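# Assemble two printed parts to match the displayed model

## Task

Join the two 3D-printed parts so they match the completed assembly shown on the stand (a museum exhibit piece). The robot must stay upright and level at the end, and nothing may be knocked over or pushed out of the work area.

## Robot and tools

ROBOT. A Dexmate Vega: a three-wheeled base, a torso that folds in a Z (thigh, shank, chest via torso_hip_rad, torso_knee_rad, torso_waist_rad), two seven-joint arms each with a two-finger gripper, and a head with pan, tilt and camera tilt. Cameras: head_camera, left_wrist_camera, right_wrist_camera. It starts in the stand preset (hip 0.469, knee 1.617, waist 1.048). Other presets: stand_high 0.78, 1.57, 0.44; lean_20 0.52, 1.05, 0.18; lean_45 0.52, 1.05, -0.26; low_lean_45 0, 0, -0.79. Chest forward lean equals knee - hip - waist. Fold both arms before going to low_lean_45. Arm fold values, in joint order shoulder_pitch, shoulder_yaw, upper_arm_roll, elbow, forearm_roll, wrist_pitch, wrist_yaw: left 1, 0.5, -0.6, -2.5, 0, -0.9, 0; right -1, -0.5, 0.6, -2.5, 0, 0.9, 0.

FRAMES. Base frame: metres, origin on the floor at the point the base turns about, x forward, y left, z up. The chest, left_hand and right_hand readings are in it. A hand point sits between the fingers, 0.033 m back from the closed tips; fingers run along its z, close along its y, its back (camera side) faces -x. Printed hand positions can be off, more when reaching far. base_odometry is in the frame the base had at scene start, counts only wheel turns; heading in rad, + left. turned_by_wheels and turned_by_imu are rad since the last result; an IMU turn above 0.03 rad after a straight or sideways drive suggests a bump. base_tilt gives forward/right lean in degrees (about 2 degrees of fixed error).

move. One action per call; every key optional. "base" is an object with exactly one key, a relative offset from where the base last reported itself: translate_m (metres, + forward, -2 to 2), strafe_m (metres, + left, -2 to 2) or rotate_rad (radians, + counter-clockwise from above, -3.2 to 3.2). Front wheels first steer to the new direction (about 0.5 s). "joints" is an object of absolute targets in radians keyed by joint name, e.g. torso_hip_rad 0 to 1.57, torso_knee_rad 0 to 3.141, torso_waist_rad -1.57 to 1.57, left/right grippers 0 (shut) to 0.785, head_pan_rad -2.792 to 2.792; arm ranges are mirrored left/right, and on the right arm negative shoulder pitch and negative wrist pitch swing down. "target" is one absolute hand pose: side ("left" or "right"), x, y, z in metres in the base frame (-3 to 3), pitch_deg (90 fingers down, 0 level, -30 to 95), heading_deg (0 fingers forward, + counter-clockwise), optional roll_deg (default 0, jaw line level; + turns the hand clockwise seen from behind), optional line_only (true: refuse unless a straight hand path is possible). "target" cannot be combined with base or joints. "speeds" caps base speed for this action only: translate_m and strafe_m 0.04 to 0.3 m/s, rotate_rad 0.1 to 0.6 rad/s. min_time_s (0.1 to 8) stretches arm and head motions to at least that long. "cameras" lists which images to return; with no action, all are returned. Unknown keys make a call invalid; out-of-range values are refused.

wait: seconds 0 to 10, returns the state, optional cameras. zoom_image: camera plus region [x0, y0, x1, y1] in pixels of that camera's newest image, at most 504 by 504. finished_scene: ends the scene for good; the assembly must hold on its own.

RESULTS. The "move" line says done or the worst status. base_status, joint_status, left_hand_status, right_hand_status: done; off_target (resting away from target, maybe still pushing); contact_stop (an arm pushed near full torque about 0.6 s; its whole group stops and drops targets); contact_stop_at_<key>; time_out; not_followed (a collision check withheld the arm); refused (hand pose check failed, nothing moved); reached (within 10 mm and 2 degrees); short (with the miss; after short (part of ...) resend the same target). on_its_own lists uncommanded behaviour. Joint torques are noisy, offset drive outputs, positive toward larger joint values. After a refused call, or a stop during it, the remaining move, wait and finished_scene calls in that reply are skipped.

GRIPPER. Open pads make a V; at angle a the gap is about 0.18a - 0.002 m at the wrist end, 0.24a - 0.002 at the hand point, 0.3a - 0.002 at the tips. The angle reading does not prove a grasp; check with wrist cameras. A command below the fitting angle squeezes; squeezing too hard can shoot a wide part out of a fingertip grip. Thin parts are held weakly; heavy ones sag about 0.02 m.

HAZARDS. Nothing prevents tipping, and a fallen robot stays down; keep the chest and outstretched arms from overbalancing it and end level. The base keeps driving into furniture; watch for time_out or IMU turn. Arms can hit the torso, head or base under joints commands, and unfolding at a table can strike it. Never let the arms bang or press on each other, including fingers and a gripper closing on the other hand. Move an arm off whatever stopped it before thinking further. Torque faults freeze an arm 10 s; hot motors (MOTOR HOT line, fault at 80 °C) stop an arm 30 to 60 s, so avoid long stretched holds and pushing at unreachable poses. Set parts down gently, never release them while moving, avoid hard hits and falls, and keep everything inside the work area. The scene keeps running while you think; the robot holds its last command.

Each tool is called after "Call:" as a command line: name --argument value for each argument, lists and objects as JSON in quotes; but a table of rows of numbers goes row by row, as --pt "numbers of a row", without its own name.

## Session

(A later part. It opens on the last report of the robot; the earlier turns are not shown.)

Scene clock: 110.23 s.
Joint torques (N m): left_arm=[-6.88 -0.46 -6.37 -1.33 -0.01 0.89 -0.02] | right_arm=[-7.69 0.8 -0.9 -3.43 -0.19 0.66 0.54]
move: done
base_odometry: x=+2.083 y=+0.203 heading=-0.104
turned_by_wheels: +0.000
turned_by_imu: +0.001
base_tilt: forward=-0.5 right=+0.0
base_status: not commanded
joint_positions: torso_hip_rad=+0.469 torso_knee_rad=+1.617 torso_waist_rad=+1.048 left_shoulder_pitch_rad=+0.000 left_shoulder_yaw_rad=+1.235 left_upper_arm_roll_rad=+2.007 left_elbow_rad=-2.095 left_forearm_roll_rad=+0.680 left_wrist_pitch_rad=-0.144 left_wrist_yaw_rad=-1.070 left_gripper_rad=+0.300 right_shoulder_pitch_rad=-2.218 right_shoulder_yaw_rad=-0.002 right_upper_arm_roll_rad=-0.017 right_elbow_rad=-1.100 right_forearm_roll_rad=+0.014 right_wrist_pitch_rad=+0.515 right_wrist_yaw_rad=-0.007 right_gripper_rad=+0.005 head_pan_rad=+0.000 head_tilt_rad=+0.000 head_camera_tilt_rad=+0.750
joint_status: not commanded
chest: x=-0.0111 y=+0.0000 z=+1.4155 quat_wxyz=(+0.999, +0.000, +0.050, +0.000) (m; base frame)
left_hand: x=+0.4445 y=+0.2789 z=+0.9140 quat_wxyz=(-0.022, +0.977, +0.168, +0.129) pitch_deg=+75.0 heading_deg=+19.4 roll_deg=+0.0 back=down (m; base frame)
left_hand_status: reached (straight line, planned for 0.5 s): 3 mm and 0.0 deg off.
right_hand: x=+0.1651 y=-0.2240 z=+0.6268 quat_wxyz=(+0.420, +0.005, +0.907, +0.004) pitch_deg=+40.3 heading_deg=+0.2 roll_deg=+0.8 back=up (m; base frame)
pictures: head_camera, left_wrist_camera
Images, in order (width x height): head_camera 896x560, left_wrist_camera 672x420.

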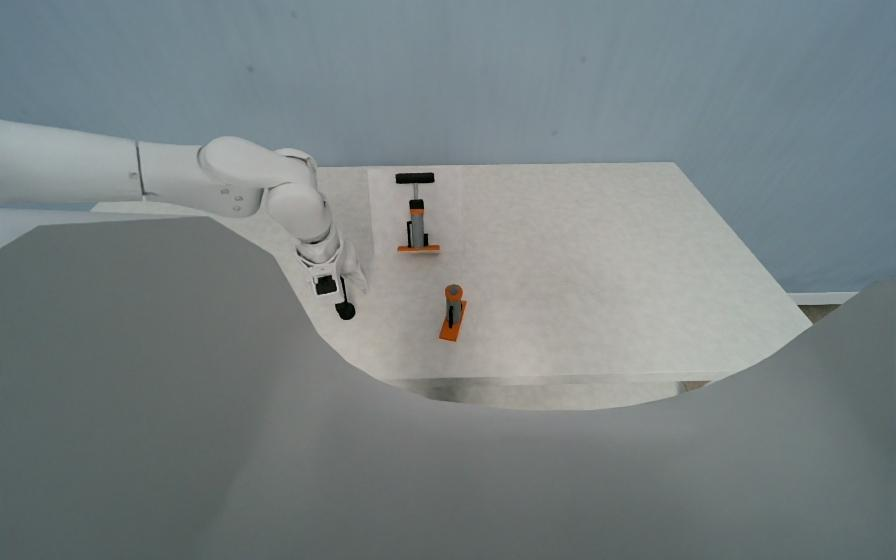

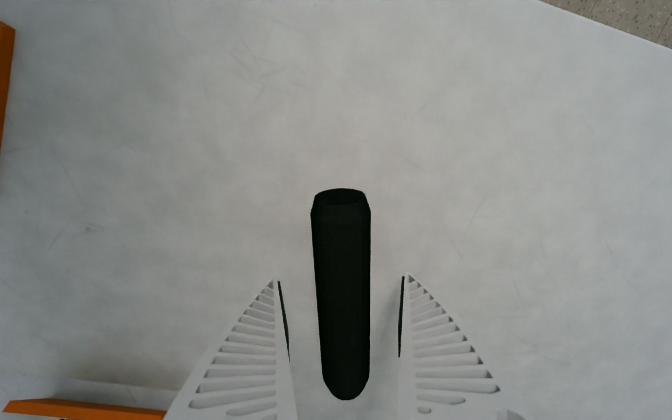

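Call:
move --joints '{"left_gripper_rad":0.03}' --cameras '["left_wrist_camera","head_camera"]'

Call:
move --target '{"side":"left","x":0.4445,"y":0.279,"z":1.04,"pitch_deg":75,"heading_deg":19.5}' --cameras '["left_wrist_camera","head_camera"]'

Call:
zoom_image --camera "head_camera" --region '[250, 170, 480, 350]'

Scene clock: 114.60 s.
Joint torques (N m): left_arm=[-5.59 -0.4 -6.6 0.25 0.22 0.06 0.32] | right_arm=[-6.2 1.65 -0.82 -3.66 -0.09 1.98 0.23]
move: done
base_odometry: x=+2.083 y=+0.203 heading=-0.104
turned_by_wheels: +0.000
turned_by_imu: +0.001
base_tilt: forward=-0.5 right=+0.0
base_status: not commanded
joint_positions: torso_hip_rad=+0.469 torso_knee_rad=+1.617 torso_waist_rad=+1.048 left_shoulder_pitch_rad=+0.005 left_shoulder_yaw_rad=+1.231 left_upper_arm_roll_rad=+2.009 left_elbow_rad=-2.090 left_forearm_roll_rad=+0.684 left_wrist_pitch_rad=-0.141 left_wrist_yaw_rad=-1.065 left_gripper_rad=+0.030 right_shoulder_pitch_rad=-2.218 right_shoulder_yaw_rad=-0.002 right_upper_arm_roll_rad=-0.017 right_elbow_rad=-1.100 right_forearm_roll_rad=+0.014 right_wrist_pitch_rad=+0.515 right_wrist_yaw_rad=-0.007 right_gripper_rad=+0.005 head_pan_rad=+0.000 head_tilt_rad=+0.000 head_camera_tilt_rad=+0.750
joint_status: all done
chest: x=-0.0112 y=+0.0000 z=+1.4155 quat_wxyz=(+0.999, +0.000, +0.050, +0.000) (m; base frame)
left_hand: x=+0.4446 y=+0.2790 z=+0.9111 quat_wxyz=(-0.022, +0.977, +0.168, +0.129) pitch_deg=+75.0 heading_deg=+19.5 roll_deg=+0.0 back=down (m; base frame)
right_hand: x=+0.1651 y=-0.2240 z=+0.6268 quat_wxyz=(+0.420, +0.005, +0.907, +0.004) pitch_deg=+40.3 heading_deg=+0.2 roll_deg=+0.8 back=up (m; base frame)
pictures: head_camera, left_wrist_camera
Images, in order (width x height): head_camera 896x560, left_wrist_camera 672x420.

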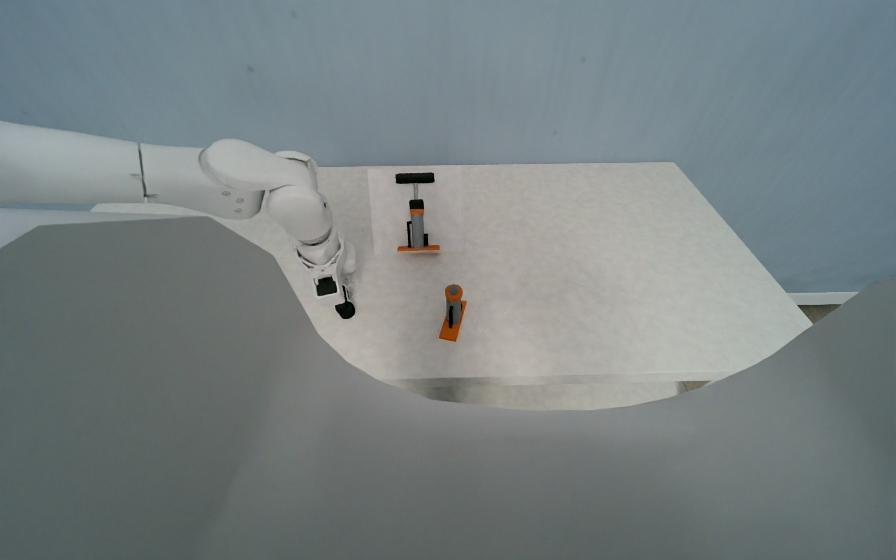

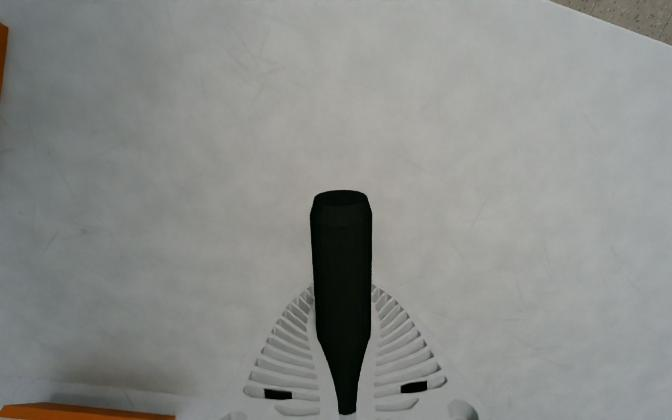

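Scene clock: 117.07 s.
Joint torques (N m): left_arm=[-10.02 4.37 -12.01 -1.38 -0.07 0.66 -0.07] | right_arm=[-7.7 3.03 -0.26 -3.53 0.01 1.42 0.4]
move: done
base_odometry: x=+2.083 y=+0.203 heading=-0.104
turned_by_wheels: +0.000
turned_by_imu: +0.000
base_tilt: forward=-0.4 right=+0.0
base_status: not commanded
joint_positions: torso_hip_rad=+0.469 torso_knee_rad=+1.617 torso_waist_rad=+1.048 left_shoulder_pitch_rad=-0.220 left_shoulder_yaw_rad=+1.355 left_upper_arm_roll_rad=+1.912 left_elbow_rad=-2.234 left_forearm_roll_rad=+0.453 left_wrist_pitch_rad=-0.274 left_wrist_yaw_rad=-1.287 left_gripper_rad=+0.030 right_shoulder_pitch_rad=-2.218 right_shoulder_yaw_rad=-0.002 right_upper_arm_roll_rad=-0.017 right_elbow_rad=-1.100 right_forearm_roll_rad=+0.014 right_wrist_pitch_rad=+0.515 right_wrist_yaw_rad=-0.007 right_gripper_rad=+0.005 head_pan_rad=+0.000 head_tilt_rad=+0.000 head_camera_tilt_rad=+0.750
joint_status: not commanded
chest: x=-0.0111 y=+0.0000 z=+1.4155 quat_wxyz=(+0.999, +0.000, +0.050, +0.000) (m; base frame)
left_hand: x=+0.4447 y=+0.2790 z=+1.0373 quat_wxyz=(-0.022, +0.977, +0.168, +0.128) pitch_deg=+75.0 heading_deg=+19.6 roll_deg=+0.0 back=down (m; base frame)
left_hand_status: reached (straight line, planned for 1.1 s): 3 mm and 0.0 deg off.
right_hand: x=+0.1651 y=-0.2240 z=+0.6268 quat_wxyz=(+0.420, +0.005, +0.907, +0.004) pitch_deg=+40.3 heading_deg=+0.2 roll_deg=+0.8 back=up (m; base frame)
pictures: head_camera, left_wrist_camera
Images, in order (width x height): head_camera 896x560, left_wrist_camera 672x420.

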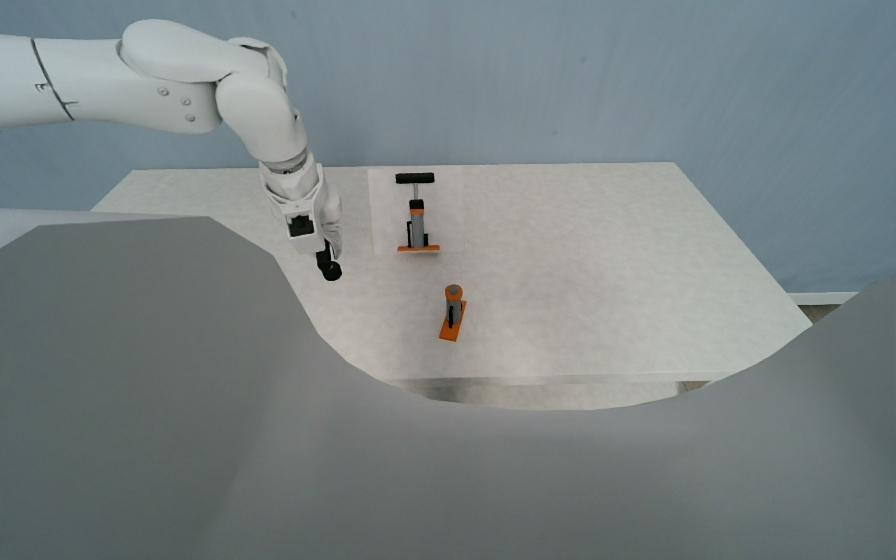

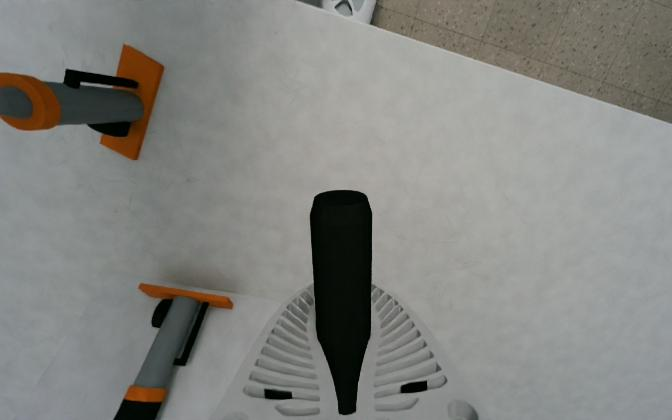

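Scaled by 2.191 from the camera's 896x560 image, which has a finer 960x600 frame.

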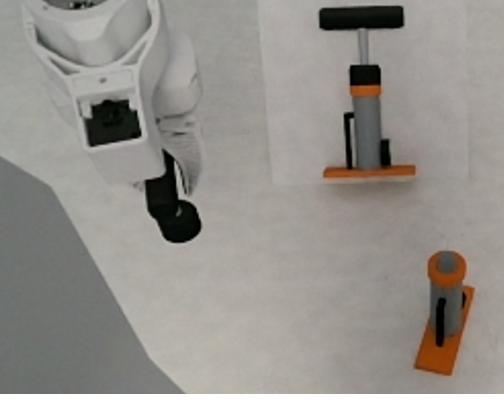

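Call:
move --target '{"side":"left","x":0.42,"y":0.1,"z":1.13,"pitch_deg":75,"heading_deg":0}' --cameras '["left_wrist_camera","head_camera"]'

Call:
zoom_image --camera "head_camera" --region '[320, 190, 500, 350]'

Scene clock: 143.90 s.
Joint torques (N m): left_arm=[-10.37 -2.53 -12.21 1.64 -0.17 0.58 -0.18] | right_arm=[-7.15 1.64 -0.06 -3.25 -0.24 1.16 0.02]
move: done
base_odometry: x=+2.083 y=+0.203 heading=-0.104
turned_by_wheels: +0.000
turned_by_imu: +0.001
base_tilt: forward=-0.5 right=+0.0
base_status: not commanded
joint_positions: torso_hip_rad=+0.469 torso_knee_rad=+1.617 torso_waist_rad=+1.048 left_shoulder_pitch_rad=-0.448 left_shoulder_yaw_rad=+0.918 left_upper_arm_roll_rad=+1.886 left_elbow_rad=-2.294 left_forearm_roll_rad=+0.167 left_wrist_pitch_rad=-0.181 left_wrist_yaw_rad=-1.348 left_gripper_rad=+0.030 right_shoulder_pitch_rad=-2.218 right_shoulder_yaw_rad=-0.002 right_upper_arm_roll_rad=-0.017 right_elbow_rad=-1.100 right_forearm_roll_rad=+0.014 right_wrist_pitch_rad=+0.515 right_wrist_yaw_rad=-0.007 right_gripper_rad=+0.005 head_pan_rad=+0.000 head_tilt_rad=+0.000 head_camera_tilt_rad=+0.750
joint_status: not commanded
chest: x=-0.0111 y=+0.0000 z=+1.4155 quat_wxyz=(+0.999, +0.000, +0.050, +0.000) (m; base frame)
left_hand: x=+0.4204 y=+0.1015 z=+1.1291 quat_wxyz=(+0.000, +0.991, +0.002, +0.130) pitch_deg=+75.0 heading_deg=+0.0 roll_deg=-0.2 back=down (m; base frame)
left_hand_status: reached (straight line, planned for 1.7 s): 2 mm and 0.2 deg off.
right_hand: x=+0.1651 y=-0.2240 z=+0.6268 quat_wxyz=(+0.420, +0.005, +0.907, +0.004) pitch_deg=+40.3 heading_deg=+0.2 roll_deg=+0.8 back=up (m; base frame)
pictures: head_camera, left_wrist_camera
Images, in order (width x height): head_camera 896x560, left_wrist_camera 672x420.

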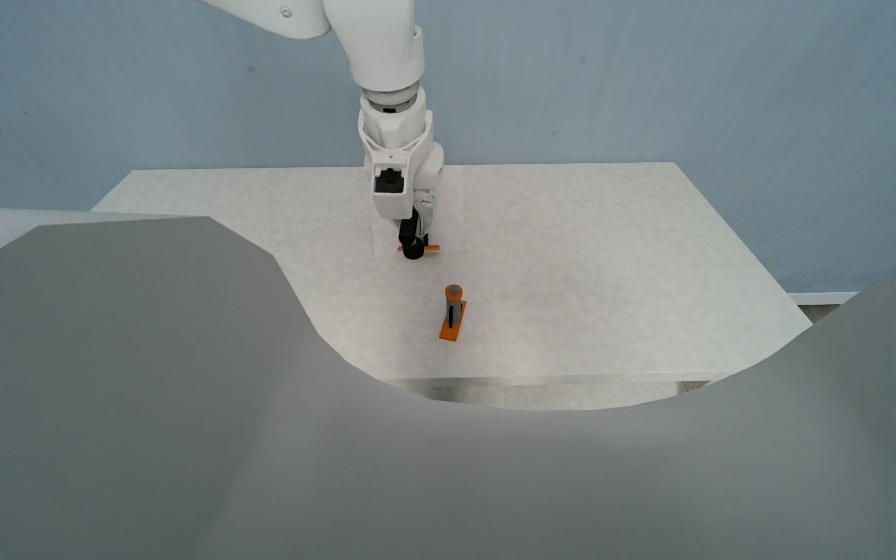

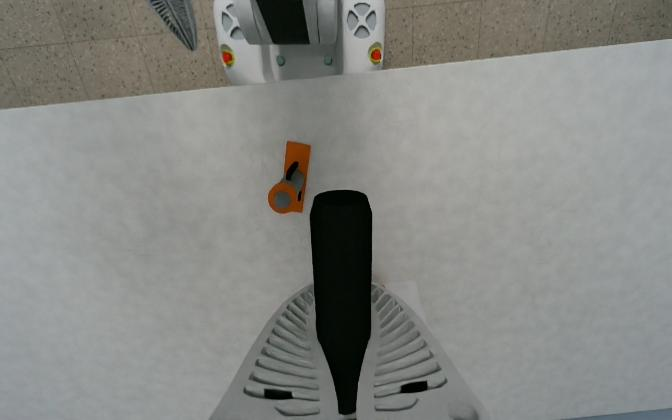

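Scaled by 2.800 from the camera's 896x560 image, which has a finer 960x600 frame.

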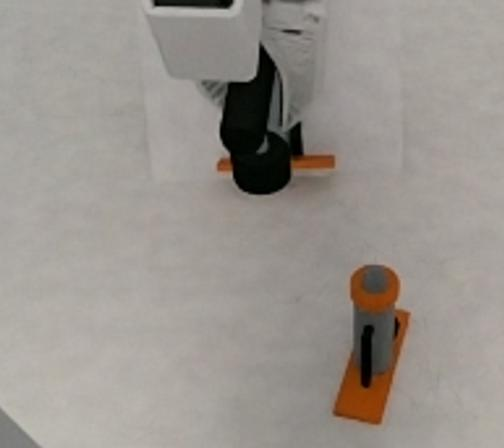

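Call:
move --target '{"side":"left","x":0.38,"y":0.045,"z":1.105,"pitch_deg":75,"heading_deg":-7}' --cameras '["left_wrist_camera","head_camera"]'

Call:
zoom_image --camera "head_camera" --region '[380, 220, 520, 360]'

Scene clock: 161.93 s.
Joint torques (N m): left_arm=[-7 -0.95 -12.05 -1.13 0.1 0.83 0.07] | right_arm=[-7.24 2.49 -0.45 -4.44 -0.16 1.91 0.08]
move: done
base_odometry: x=+2.083 y=+0.203 heading=-0.104
turned_by_wheels: +0.000
turned_by_imu: +0.001
base_tilt: forward=-0.4 right=+0.0
base_status: not commanded
joint_positions: torso_hip_rad=+0.469 torso_knee_rad=+1.617 torso_waist_rad=+1.048 left_shoulder_pitch_rad=-0.399 left_shoulder_yaw_rad=+0.776 left_upper_arm_roll_rad=+1.882 left_elbow_rad=-2.372 left_forearm_roll_rad=+0.206 left_wrist_pitch_rad=-0.070 left_wrist_yaw_rad=-1.324 left_gripper_rad=+0.030 right_shoulder_pitch_rad=-2.218 right_shoulder_yaw_rad=-0.002 right_upper_arm_roll_rad=-0.017 right_elbow_rad=-1.100 right_forearm_roll_rad=+0.014 right_wrist_pitch_rad=+0.515 right_wrist_yaw_rad=-0.007 right_gripper_rad=+0.005 head_pan_rad=+0.000 head_tilt_rad=+0.000 head_camera_tilt_rad=+0.750
joint_status: not commanded
chest: x=-0.0111 y=+0.0000 z=+1.4155 quat_wxyz=(+0.999, +0.000, +0.050, +0.000) (m; base frame)
left_hand: x=+0.3816 y=+0.0469 z=+1.1058 quat_wxyz=(+0.007, +0.990, -0.058, +0.130) pitch_deg=+75.0 heading_deg=-6.7 roll_deg=+0.1 back=down (m; base frame)
left_hand_status: reached (straight line, planned for 0.8 s): 3 mm and 0.3 deg off.
right_hand: x=+0.1651 y=-0.2240 z=+0.6268 quat_wxyz=(+0.420, +0.005, +0.907, +0.004) pitch_deg=+40.3 heading_deg=+0.2 roll_deg=+0.8 back=up (m; base frame)
pictures: head_camera, left_wrist_camera
Images, in order (width x height): head_camera 896x560, left_wrist_camera 672x420.

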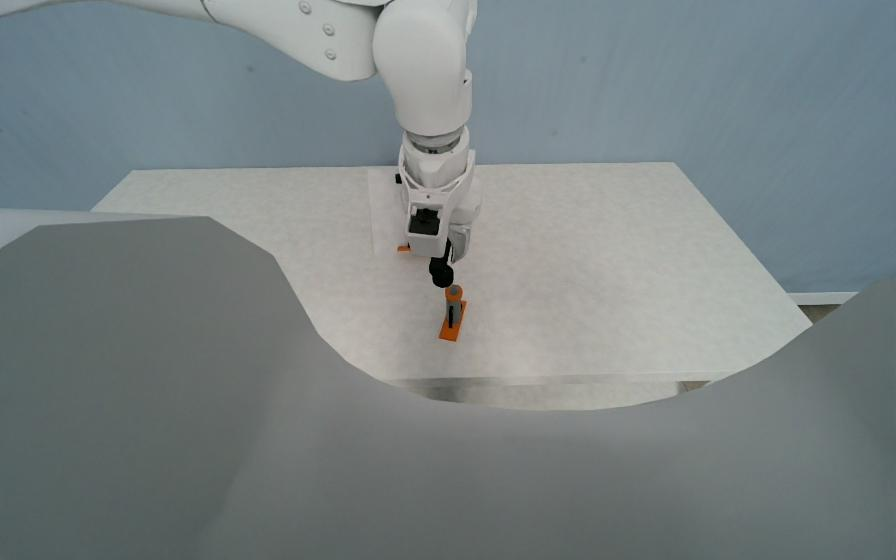

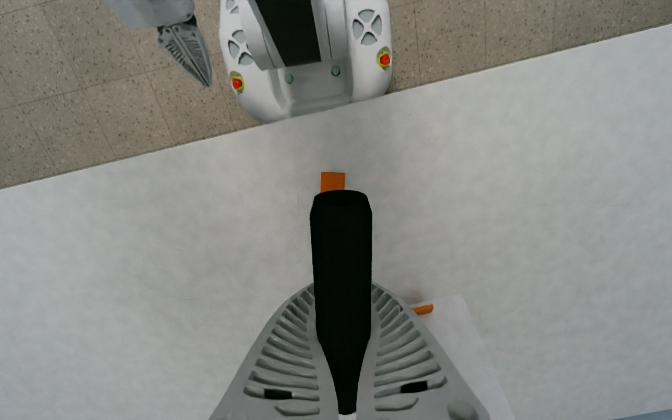

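Scaled by 3.600 from the camera's 896x560 image, which has a finer 960x600 frame.

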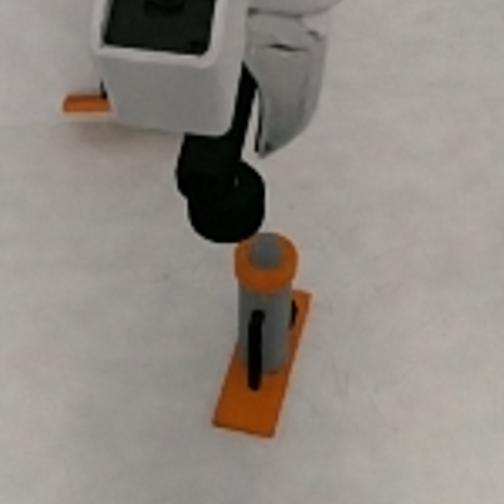

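Call:
move --target '{"side":"left","x":0.385,"y":0.03,"z":1.082,"pitch_deg":75,"heading_deg":-7}' --cameras '["left_wrist_camera","head_camera"]'

Call:
zoom_image --camera "head_camera" --region '[410, 240, 500, 350]'

Scene clock: 171.50 s.
Joint torques (N m): left_arm=[-6.78 -0.92 -6.07 1.35 0.22 0.59 0.35] | right_arm=[-7.72 2.24 -0.7 -2.34 -0.17 1.06 0.42]
move: done
base_odometry: x=+2.083 y=+0.203 heading=-0.104
turned_by_wheels: +0.000
turned_by_imu: +0.001
base_tilt: forward=-0.5 right=+0.0
base_status: not commanded
joint_positions: torso_hip_rad=+0.469 torso_knee_rad=+1.617 torso_waist_rad=+1.048 left_shoulder_pitch_rad=-0.353 left_shoulder_yaw_rad=+0.707 left_upper_arm_roll_rad=+1.900 left_elbow_rad=-2.332 left_forearm_roll_rad=+0.250 left_wrist_pitch_rad=-0.032 left_wrist_yaw_rad=-1.303 left_gripper_rad=+0.030 right_shoulder_pitch_rad=-2.218 right_shoulder_yaw_rad=-0.002 right_upper_arm_roll_rad=-0.017 right_elbow_rad=-1.100 right_forearm_roll_rad=+0.014 right_wrist_pitch_rad=+0.515 right_wrist_yaw_rad=-0.007 right_gripper_rad=+0.005 head_pan_rad=+0.000 head_tilt_rad=+0.000 head_camera_tilt_rad=+0.750
joint_status: not commanded
chest: x=-0.0111 y=+0.0000 z=+1.4155 quat_wxyz=(+0.999, +0.000, +0.050, +0.000) (m; base frame)
left_hand: x=+0.3848 y=+0.0311 z=+1.0838 quat_wxyz=(+0.008, +0.990, -0.060, +0.130) pitch_deg=+75.0 heading_deg=-7.0 roll_deg=+0.0 back=down (m; base frame)
left_hand_status: reached (straight line, planned for 0.6 s): 2 mm and 0.0 deg off.
right_hand: x=+0.1651 y=-0.2240 z=+0.6268 quat_wxyz=(+0.420, +0.005, +0.907, +0.004) pitch_deg=+40.3 heading_deg=+0.2 roll_deg=+0.8 back=up (m; base frame)
pictures: head_camera, left_wrist_camera
Images, in order (width x height): head_camera 896x560, left_wrist_camera 672x420.

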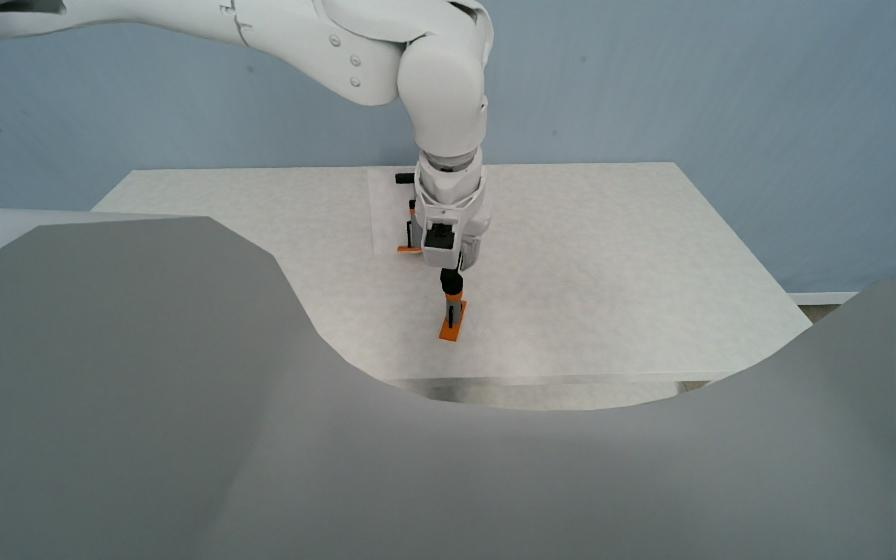

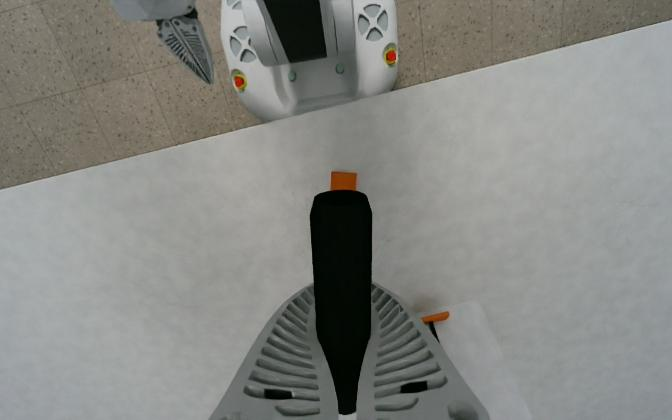

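Scaled by 4.582 from the camera's 896x560 image, which has a finer 960x600 frame.

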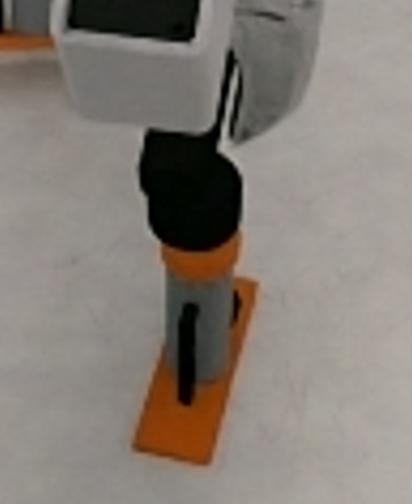

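Call:
move --target '{"side":"left","x":0.415,"y":0.028,"z":1.082,"pitch_deg":75,"heading_deg":-7}' --cameras '["left_wrist_camera","head_camera"]'

Call:
zoom_image --camera "head_camera" --region '[410, 240, 500, 350]'

Call:
zoom_image --camera "left_wrist_camera" --region '[260, 120, 430, 260]'

Scene clock: 189.13 s.
Joint torques (N m): left_arm=[-7.74 -0.76 -12.32 2 -0.37 0.25 0.25] | right_arm=[-6.48 1.25 -1.07 -1.85 0.38 1.44 -0.03]
move: done
base_odometry: x=+2.083 y=+0.203 heading=-0.104
turned_by_wheels: +0.000
turned_by_imu: +0.001
base_tilt: forward=-0.5 right=+0.0
base_status: not commanded
joint_positions: torso_hip_rad=+0.469 torso_knee_rad=+1.617 torso_waist_rad=+1.048 left_shoulder_pitch_rad=-0.345 left_shoulder_yaw_rad=+0.677 left_upper_arm_roll_rad=+1.897 left_elbow_rad=-2.211 left_forearm_roll_rad=+0.251 left_wrist_pitch_rad=-0.119 left_wrist_yaw_rad=-1.277 left_gripper_rad=+0.030 right_shoulder_pitch_rad=-2.218 right_shoulder_yaw_rad=-0.002 right_upper_arm_roll_rad=-0.017 right_elbow_rad=-1.100 right_forearm_roll_rad=+0.014 right_wrist_pitch_rad=+0.515 right_wrist_yaw_rad=-0.007 right_gripper_rad=+0.005 head_pan_rad=+0.000 head_tilt_rad=+0.000 head_camera_tilt_rad=+0.750
joint_status: not commanded
chest: x=-0.0111 y=+0.0000 z=+1.4155 quat_wxyz=(+0.999, +0.000, +0.050, +0.000) (m; base frame)
left_hand: x=+0.4138 y=+0.0282 z=+1.0820 quat_wxyz=(+0.008, +0.990, -0.060, +0.130) pitch_deg=+75.0 heading_deg=-7.0 roll_deg=+0.0 back=down (m; base frame)
left_hand_status: reached (straight line, planned for 0.7 s): 1 mm and 0.0 deg off.
right_hand: x=+0.1651 y=-0.2240 z=+0.6268 quat_wxyz=(+0.420, +0.005, +0.907, +0.004) pitch_deg=+40.3 heading_deg=+0.2 roll_deg=+0.8 back=up (m; base frame)
pictures: head_camera, left_wrist_camera
Images, in order (width x height): head_camera 896x560, left_wrist_camera 672x420.

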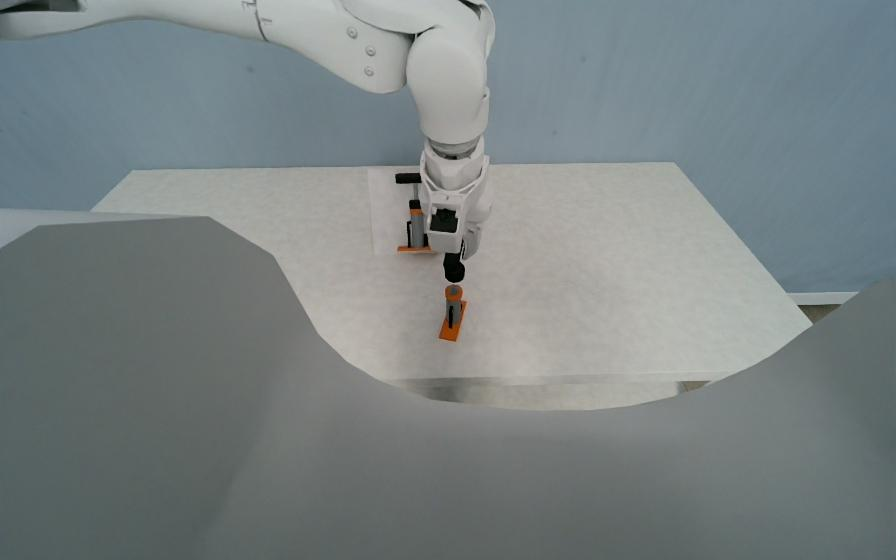

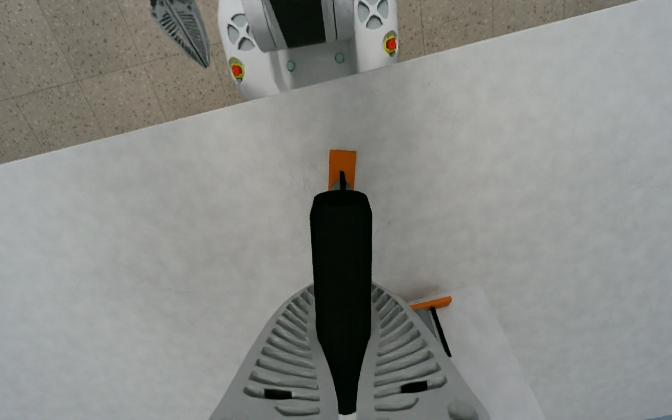

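Scaled by 4.582 from the camera's 896x560 image, which has a finer 960x600 frame.

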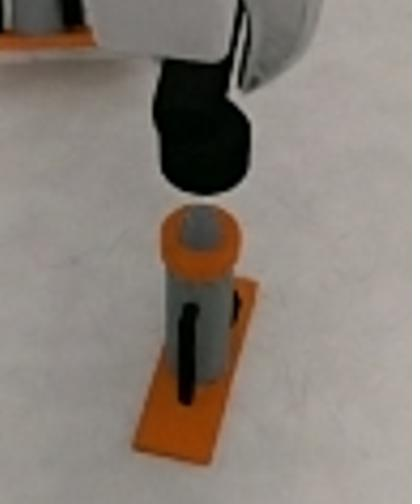

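Scaled by 2.965 from the camera's 672x420 image, which has a finer 960x600 frame.

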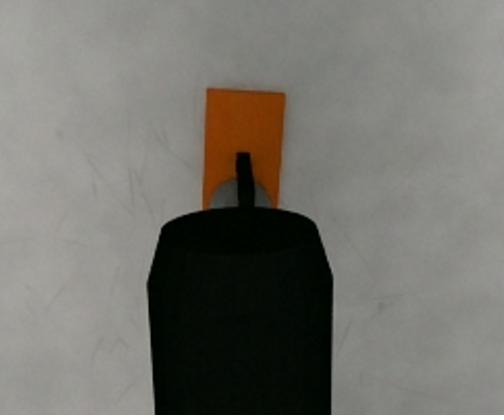

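Call:
move --target '{"side":"left","x":0.415,"y":0.028,"z":1.056,"pitch_deg":75,"heading_deg":-7}' --cameras '["left_wrist_camera","head_camera"]'

Call:
zoom_image --camera "head_camera" --region '[410, 240, 500, 350]'

Call:
zoom_image --camera "left_wrist_camera" --region '[260, 120, 430, 260]'

Scene clock: 195.90 s.
Joint torques (N m): left_arm=[-8.27 -1.59 -7.96 2.57 0.26 0.65 0.31] | right_arm=[-6.14 0.95 1.05 -2.87 -0.46 1.63 0.31]
move: done
base_odometry: x=+2.083 y=+0.203 heading=-0.104
turned_by_wheels: +0.000
turned_by_imu: +0.001
base_tilt: forward=-0.5 right=+0.0
base_status: not commanded
joint_positions: torso_hip_rad=+0.469 torso_knee_rad=+1.617 torso_waist_rad=+1.048 left_shoulder_pitch_rad=-0.307 left_shoulder_yaw_rad=+0.665 left_upper_arm_roll_rad=+1.927 left_elbow_rad=-2.200 left_forearm_roll_rad=+0.305 left_wrist_pitch_rad=-0.101 left_wrist_yaw_rad=-1.252 left_gripper_rad=+0.030 right_shoulder_pitch_rad=-2.218 right_shoulder_yaw_rad=-0.002 right_upper_arm_roll_rad=-0.017 right_elbow_rad=-1.100 right_forearm_roll_rad=+0.014 right_wrist_pitch_rad=+0.515 right_wrist_yaw_rad=-0.007 right_gripper_rad=+0.005 head_pan_rad=+0.000 head_tilt_rad=+0.000 head_camera_tilt_rad=+0.750
joint_status: not commanded
chest: x=-0.0111 y=+0.0000 z=+1.4155 quat_wxyz=(+0.999, +0.000, +0.050, +0.000) (m; base frame)
left_hand: x=+0.4151 y=+0.0280 z=+1.0582 quat_wxyz=(+0.008, +0.990, -0.060, +0.130) pitch_deg=+75.0 heading_deg=-7.0 roll_deg=+0.0 back=down (m; base frame)
left_hand_status: reached (straight line, planned for 0.5 s): 2 mm and 0.0 deg off.
right_hand: x=+0.1651 y=-0.2240 z=+0.6268 quat_wxyz=(+0.420, +0.005, +0.907, +0.004) pitch_deg=+40.3 heading_deg=+0.2 roll_deg=+0.8 back=up (m; base frame)
pictures: head_camera, left_wrist_camera
Images, in order (width x height): head_camera 896x560, left_wrist_camera 672x420.

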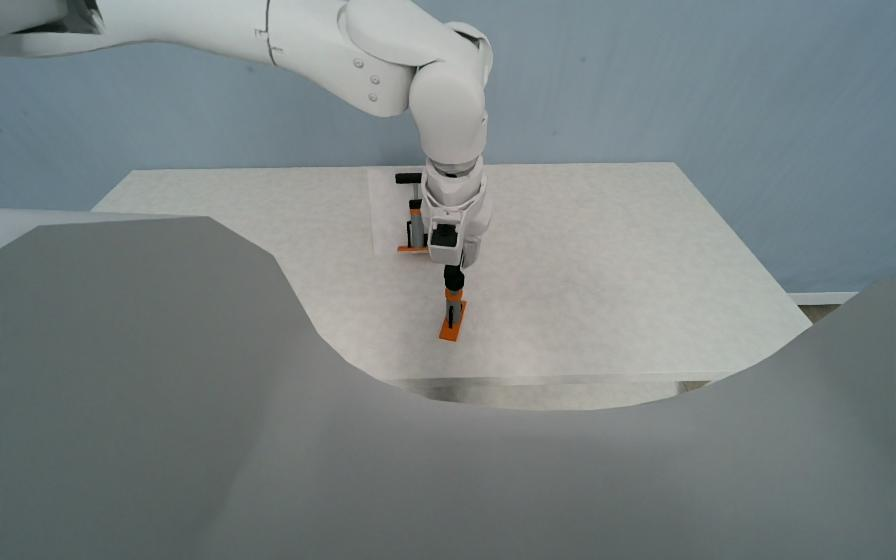

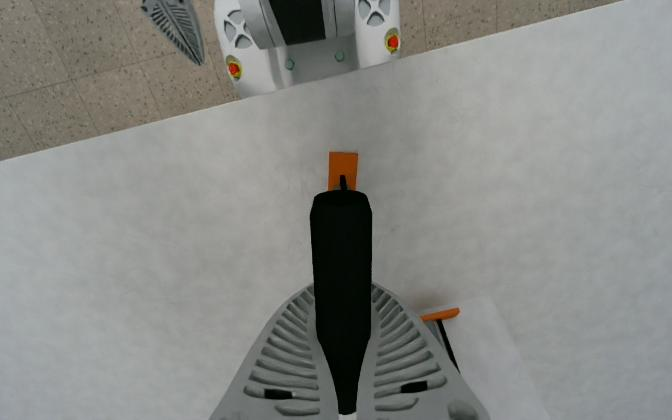

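Scaled by 4.582 from the camera's 896x560 image, which has a finer 960x600 frame.

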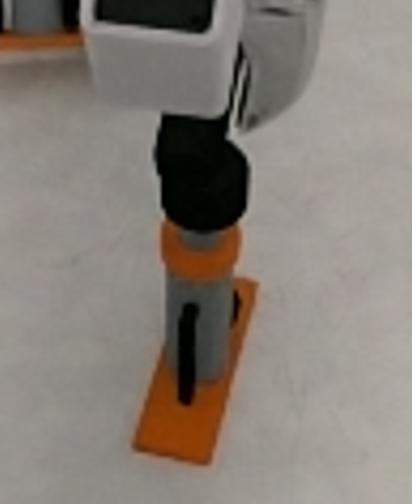

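Scaled by 2.965 from the camera's 672x420 image, which has a finer 960x600 frame.

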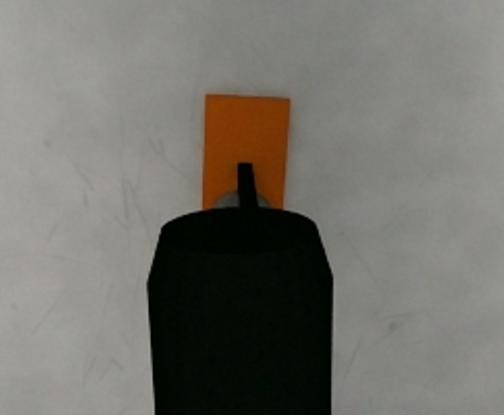

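Call:
move --target '{"side":"left","x":0.415,"y":0.0298,"z":1.043,"pitch_deg":75,"heading_deg":-7}' --min_time_s 2 --cameras '["left_wrist_camera","head_camera"]'

Call:
zoom_image --camera "head_camera" --region '[410, 240, 500, 350]'

Call:
zoom_image --camera "left_wrist_camera" --region '[260, 120, 430, 260]'

Scene clock: 204.23 s.
Joint torques (N m): left_arm=[-8.74 -0.62 -8.04 0.48 0.1 0.18 0.42] | right_arm=[-7.63 1.23 0 -2.03 0.11 0.25 0.27]
move: done
base_odometry: x=+2.083 y=+0.203 heading=-0.104
turned_by_wheels: +0.000
turned_by_imu: +0.001
base_tilt: forward=-0.5 right=+0.0
base_status: not commanded
joint_positions: torso_hip_rad=+0.469 torso_knee_rad=+1.617 torso_waist_rad=+1.048 left_shoulder_pitch_rad=-0.285 left_shoulder_yaw_rad=+0.663 left_upper_arm_roll_rad=+1.947 left_elbow_rad=-2.196 left_forearm_roll_rad=+0.339 left_wrist_pitch_rad=-0.092 left_wrist_yaw_rad=-1.236 left_gripper_rad=+0.030 right_shoulder_pitch_rad=-2.218 right_shoulder_yaw_rad=-0.002 right_upper_arm_roll_rad=-0.017 right_elbow_rad=-1.100 right_forearm_roll_rad=+0.014 right_wrist_pitch_rad=+0.515 right_wrist_yaw_rad=-0.007 right_gripper_rad=+0.005 head_pan_rad=+0.000 head_tilt_rad=+0.000 head_camera_tilt_rad=+0.750
joint_status: not commanded
chest: x=-0.0111 y=+0.0000 z=+1.4155 quat_wxyz=(+0.999, +0.000, +0.050, +0.000) (m; base frame)
left_hand: x=+0.4151 y=+0.0297 z=+1.0440 quat_wxyz=(+0.008, +0.990, -0.061, +0.130) pitch_deg=+75.0 heading_deg=-7.0 roll_deg=+0.0 back=down (m; base frame)
left_hand_status: reached (straight line, planned for 2.0 s): 1 mm and 0.0 deg off.
right_hand: x=+0.1651 y=-0.2240 z=+0.6268 quat_wxyz=(+0.420, +0.005, +0.907, +0.004) pitch_deg=+40.3 heading_deg=+0.2 roll_deg=+0.8 back=up (m; base frame)
pictures: head_camera, left_wrist_camera
Images, in order (width x height): head_camera 896x560, left_wrist_camera 672x420.

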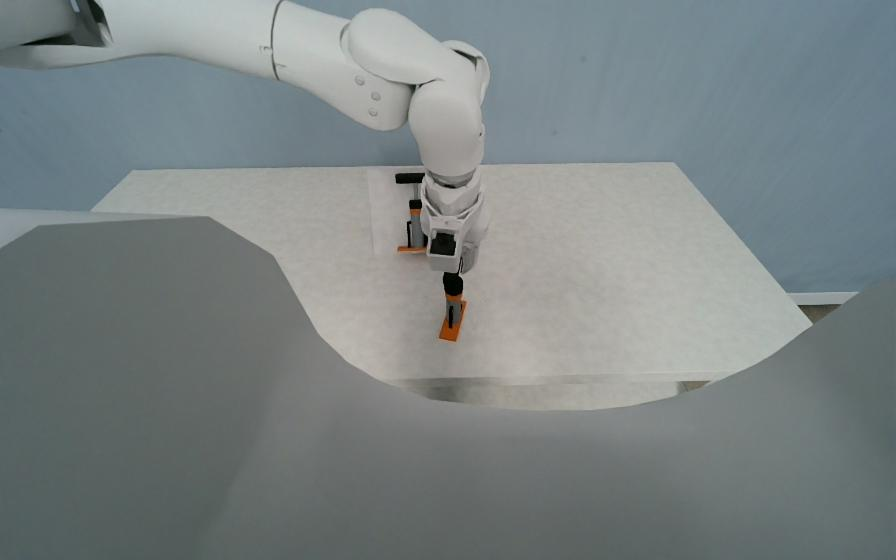

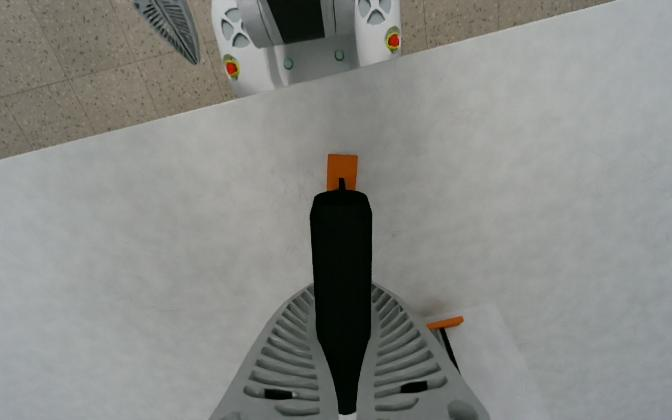

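Scaled by 4.582 from the camera's 896x560 image, which has a finer 960x600 frame.

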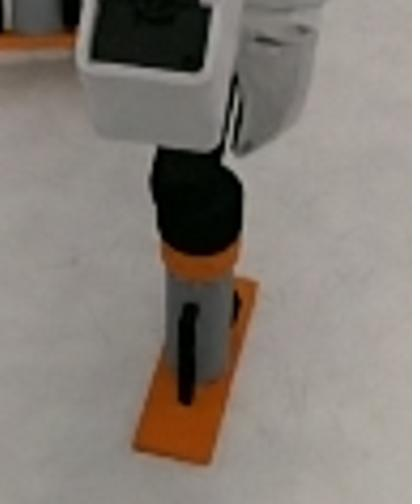

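Scaled by 2.965 from the camera's 672x420 image, which has a finer 960x600 frame.

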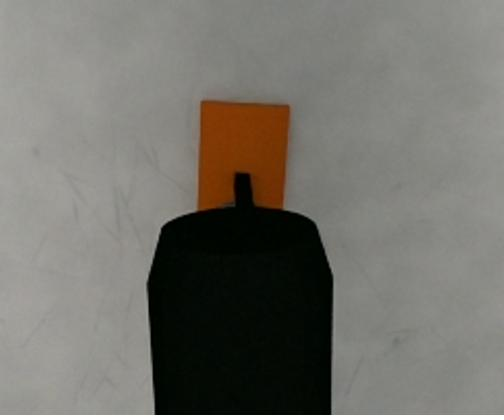

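Call:
move --target '{"side":"left","x":0.415,"y":0.0292,"z":1.036,"pitch_deg":75,"heading_deg":-7}' --min_time_s 2 --cameras '["left_wrist_camera","head_camera"]'

Call:
zoom_image --camera "head_camera" --region '[410, 240, 500, 350]'

Call:
zoom_image --camera "left_wrist_camera" --region '[260, 120, 430, 260]'

Scene clock: 211.07 s.
Joint torques (N m): left_arm=[-8.35 -1.85 -7.92 0 0.07 -0.12 0.13] | right_arm=[-6.06 -0.8 -0.16 -3.2 -0.19 0.85 0.02]
move: done
base_odometry: x=+2.083 y=+0.203 heading=-0.104
turned_by_wheels: +0.000
turned_by_imu: +0.001
base_tilt: forward=-0.4 right=+0.0
base_status: not commanded
joint_positions: torso_hip_rad=+0.469 torso_knee_rad=+1.617 torso_waist_rad=+1.048 left_shoulder_pitch_rad=-0.272 left_shoulder_yaw_rad=+0.657 left_upper_arm_roll_rad=+1.956 left_elbow_rad=-2.192 left_forearm_roll_rad=+0.355 left_wrist_pitch_rad=-0.085 left_wrist_yaw_rad=-1.229 left_gripper_rad=+0.030 right_shoulder_pitch_rad=-2.218 right_shoulder_yaw_rad=-0.002 right_upper_arm_roll_rad=-0.017 right_elbow_rad=-1.100 right_forearm_roll_rad=+0.014 right_wrist_pitch_rad=+0.515 right_wrist_yaw_rad=-0.007 right_gripper_rad=+0.005 head_pan_rad=+0.000 head_tilt_rad=+0.000 head_camera_tilt_rad=+0.750
joint_status: not commanded
chest: x=-0.0111 y=+0.0000 z=+1.4155 quat_wxyz=(+0.999, +0.000, +0.050, +0.000) (m; base frame)
left_hand: x=+0.4150 y=+0.0292 z=+1.0366 quat_wxyz=(+0.008, +0.990, -0.061, +0.130) pitch_deg=+75.0 heading_deg=-7.0 roll_deg=+0.0 back=down (m; base frame)
left_hand_status: reached (straight line, planned for 2.0 s): 1 mm and 0.0 deg off.
right_hand: x=+0.1651 y=-0.2240 z=+0.6268 quat_wxyz=(+0.420, +0.005, +0.907, +0.004) pitch_deg=+40.3 heading_deg=+0.2 roll_deg=+0.8 back=up (m; base frame)
pictures: head_camera, left_wrist_camera
Images, in order (width x height): head_camera 896x560, left_wrist_camera 672x420.

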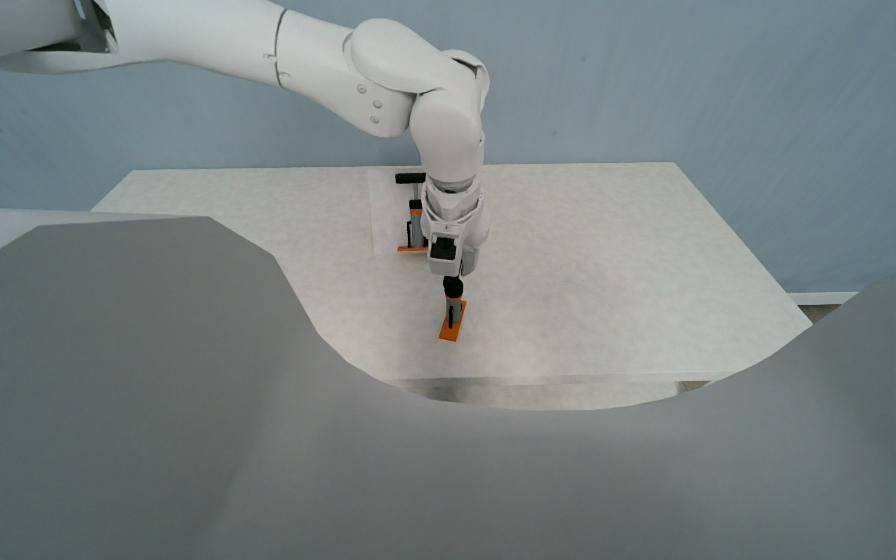

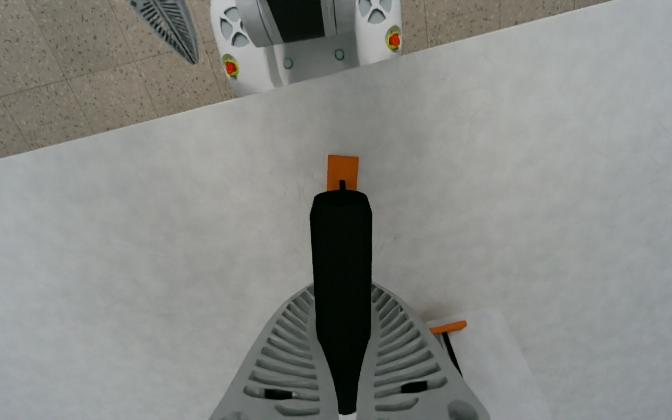

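Scaled by 4.582 from the camera's 896x560 image, which has a finer 960x600 frame.

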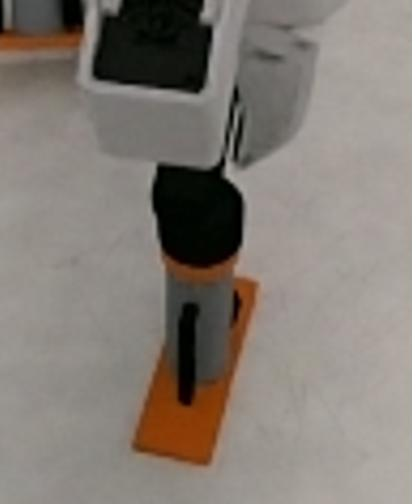

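Scaled by 2.965 from the camera's 672x420 image, which has a finer 960x600 frame.

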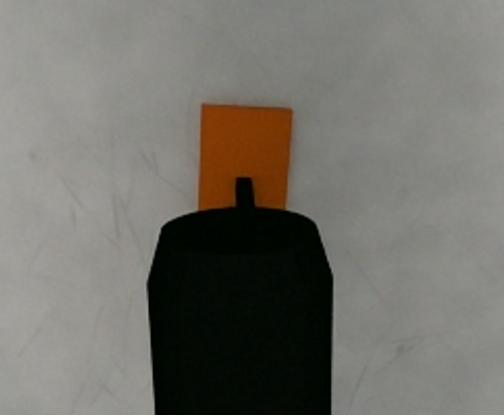

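Call:
move --target '{"side":"left","x":0.415,"y":0.0292,"z":1.030,"pitch_deg":75,"heading_deg":-7}' --min_time_s 2 --cameras '["left_wrist_camera","head_camera"]'

Call:
zoom_image --camera "head_camera" --region '[410, 240, 500, 350]'

Call:
zoom_image --camera "left_wrist_camera" --region '[260, 120, 430, 260]'

Scene clock: 217.13 s.
Joint torques (N m): left_arm=[-7.24 0.69 -8.02 0.51 0.07 0.14 0.36] | right_arm=[-3.94 1.91 0.29 -3.42 -0.33 1.07 0.28]
move: done
base_odometry: x=+2.083 y=+0.203 heading=-0.104
turned_by_wheels: +0.000
turned_by_imu: +0.001
base_tilt: forward=-0.4 right=+0.0
base_status: not commanded
joint_positions: torso_hip_rad=+0.469 torso_knee_rad=+1.617 torso_waist_rad=+1.048 left_shoulder_pitch_rad=-0.262 left_shoulder_yaw_rad=+0.654 left_upper_arm_roll_rad=+1.963 left_elbow_rad=-2.187 left_forearm_roll_rad=+0.368 left_wrist_pitch_rad=-0.080 left_wrist_yaw_rad=-1.222 left_gripper_rad=+0.030 right_shoulder_pitch_rad=-2.218 right_shoulder_yaw_rad=-0.002 right_upper_arm_roll_rad=-0.017 right_elbow_rad=-1.100 right_forearm_roll_rad=+0.014 right_wrist_pitch_rad=+0.515 right_wrist_yaw_rad=-0.007 right_gripper_rad=+0.005 head_pan_rad=+0.000 head_tilt_rad=+0.000 head_camera_tilt_rad=+0.750
joint_status: not commanded
chest: x=-0.0111 y=+0.0000 z=+1.4155 quat_wxyz=(+0.999, +0.000, +0.050, +0.000) (m; base frame)
left_hand: x=+0.4150 y=+0.0292 z=+1.0304 quat_wxyz=(+0.008, +0.990, -0.061, +0.130) pitch_deg=+75.0 heading_deg=-7.0 roll_deg=+0.0 back=down (m; base frame)
left_hand_status: reached (straight line, planned for 2.0 s): 0 mm and 0.0 deg off.
right_hand: x=+0.1651 y=-0.2240 z=+0.6268 quat_wxyz=(+0.420, +0.005, +0.907, +0.004) pitch_deg=+40.3 heading_deg=+0.2 roll_deg=+0.8 back=up (m; base frame)
pictures: head_camera, left_wrist_camera
Images, in order (width x height): head_camera 896x560, left_wrist_camera 672x420.

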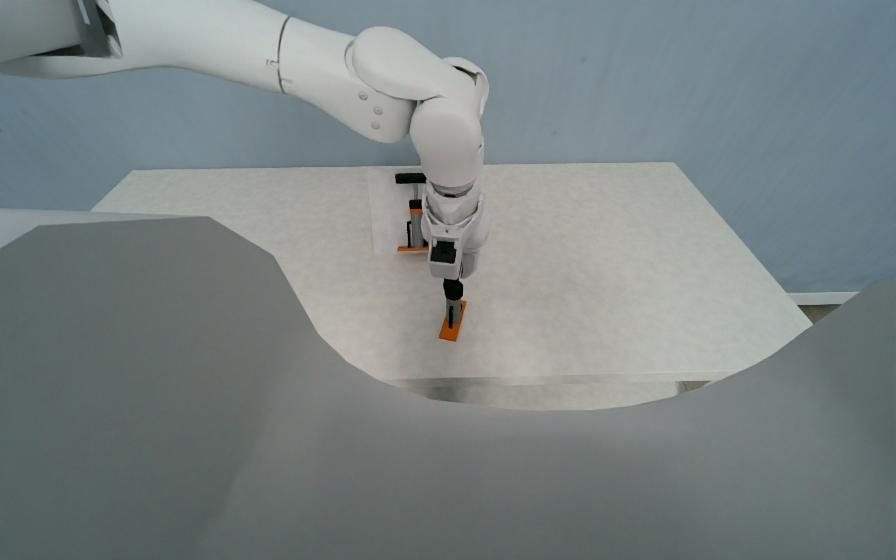

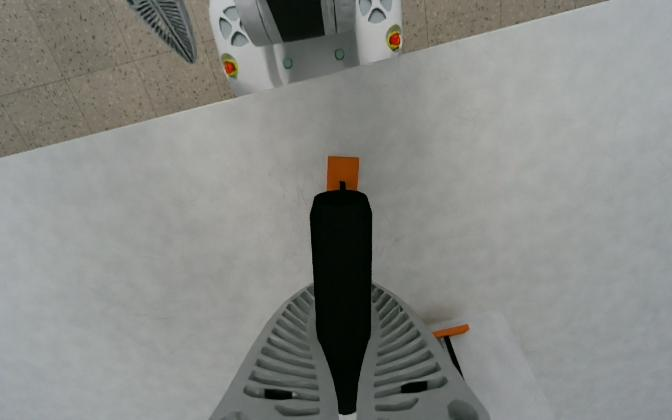

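Scaled by 4.582 from the camera's 896x560 image, which has a finer 960x600 frame.

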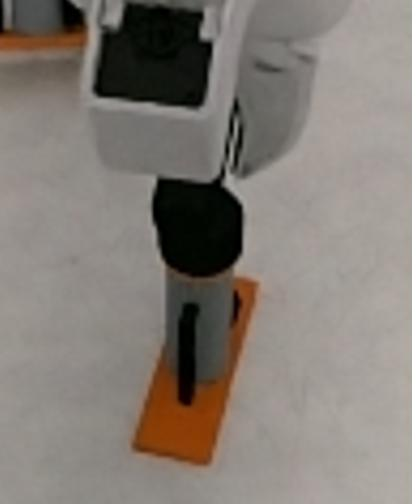

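Scaled by 2.965 from the camera's 672x420 image, which has a finer 960x600 frame.

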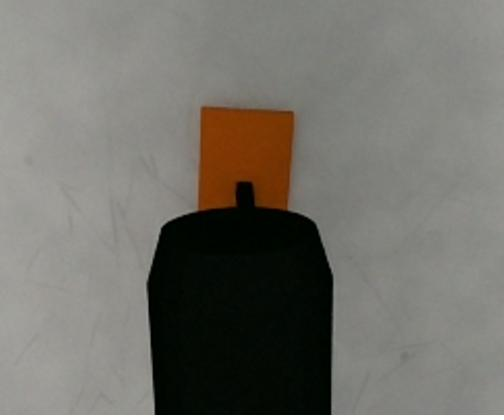

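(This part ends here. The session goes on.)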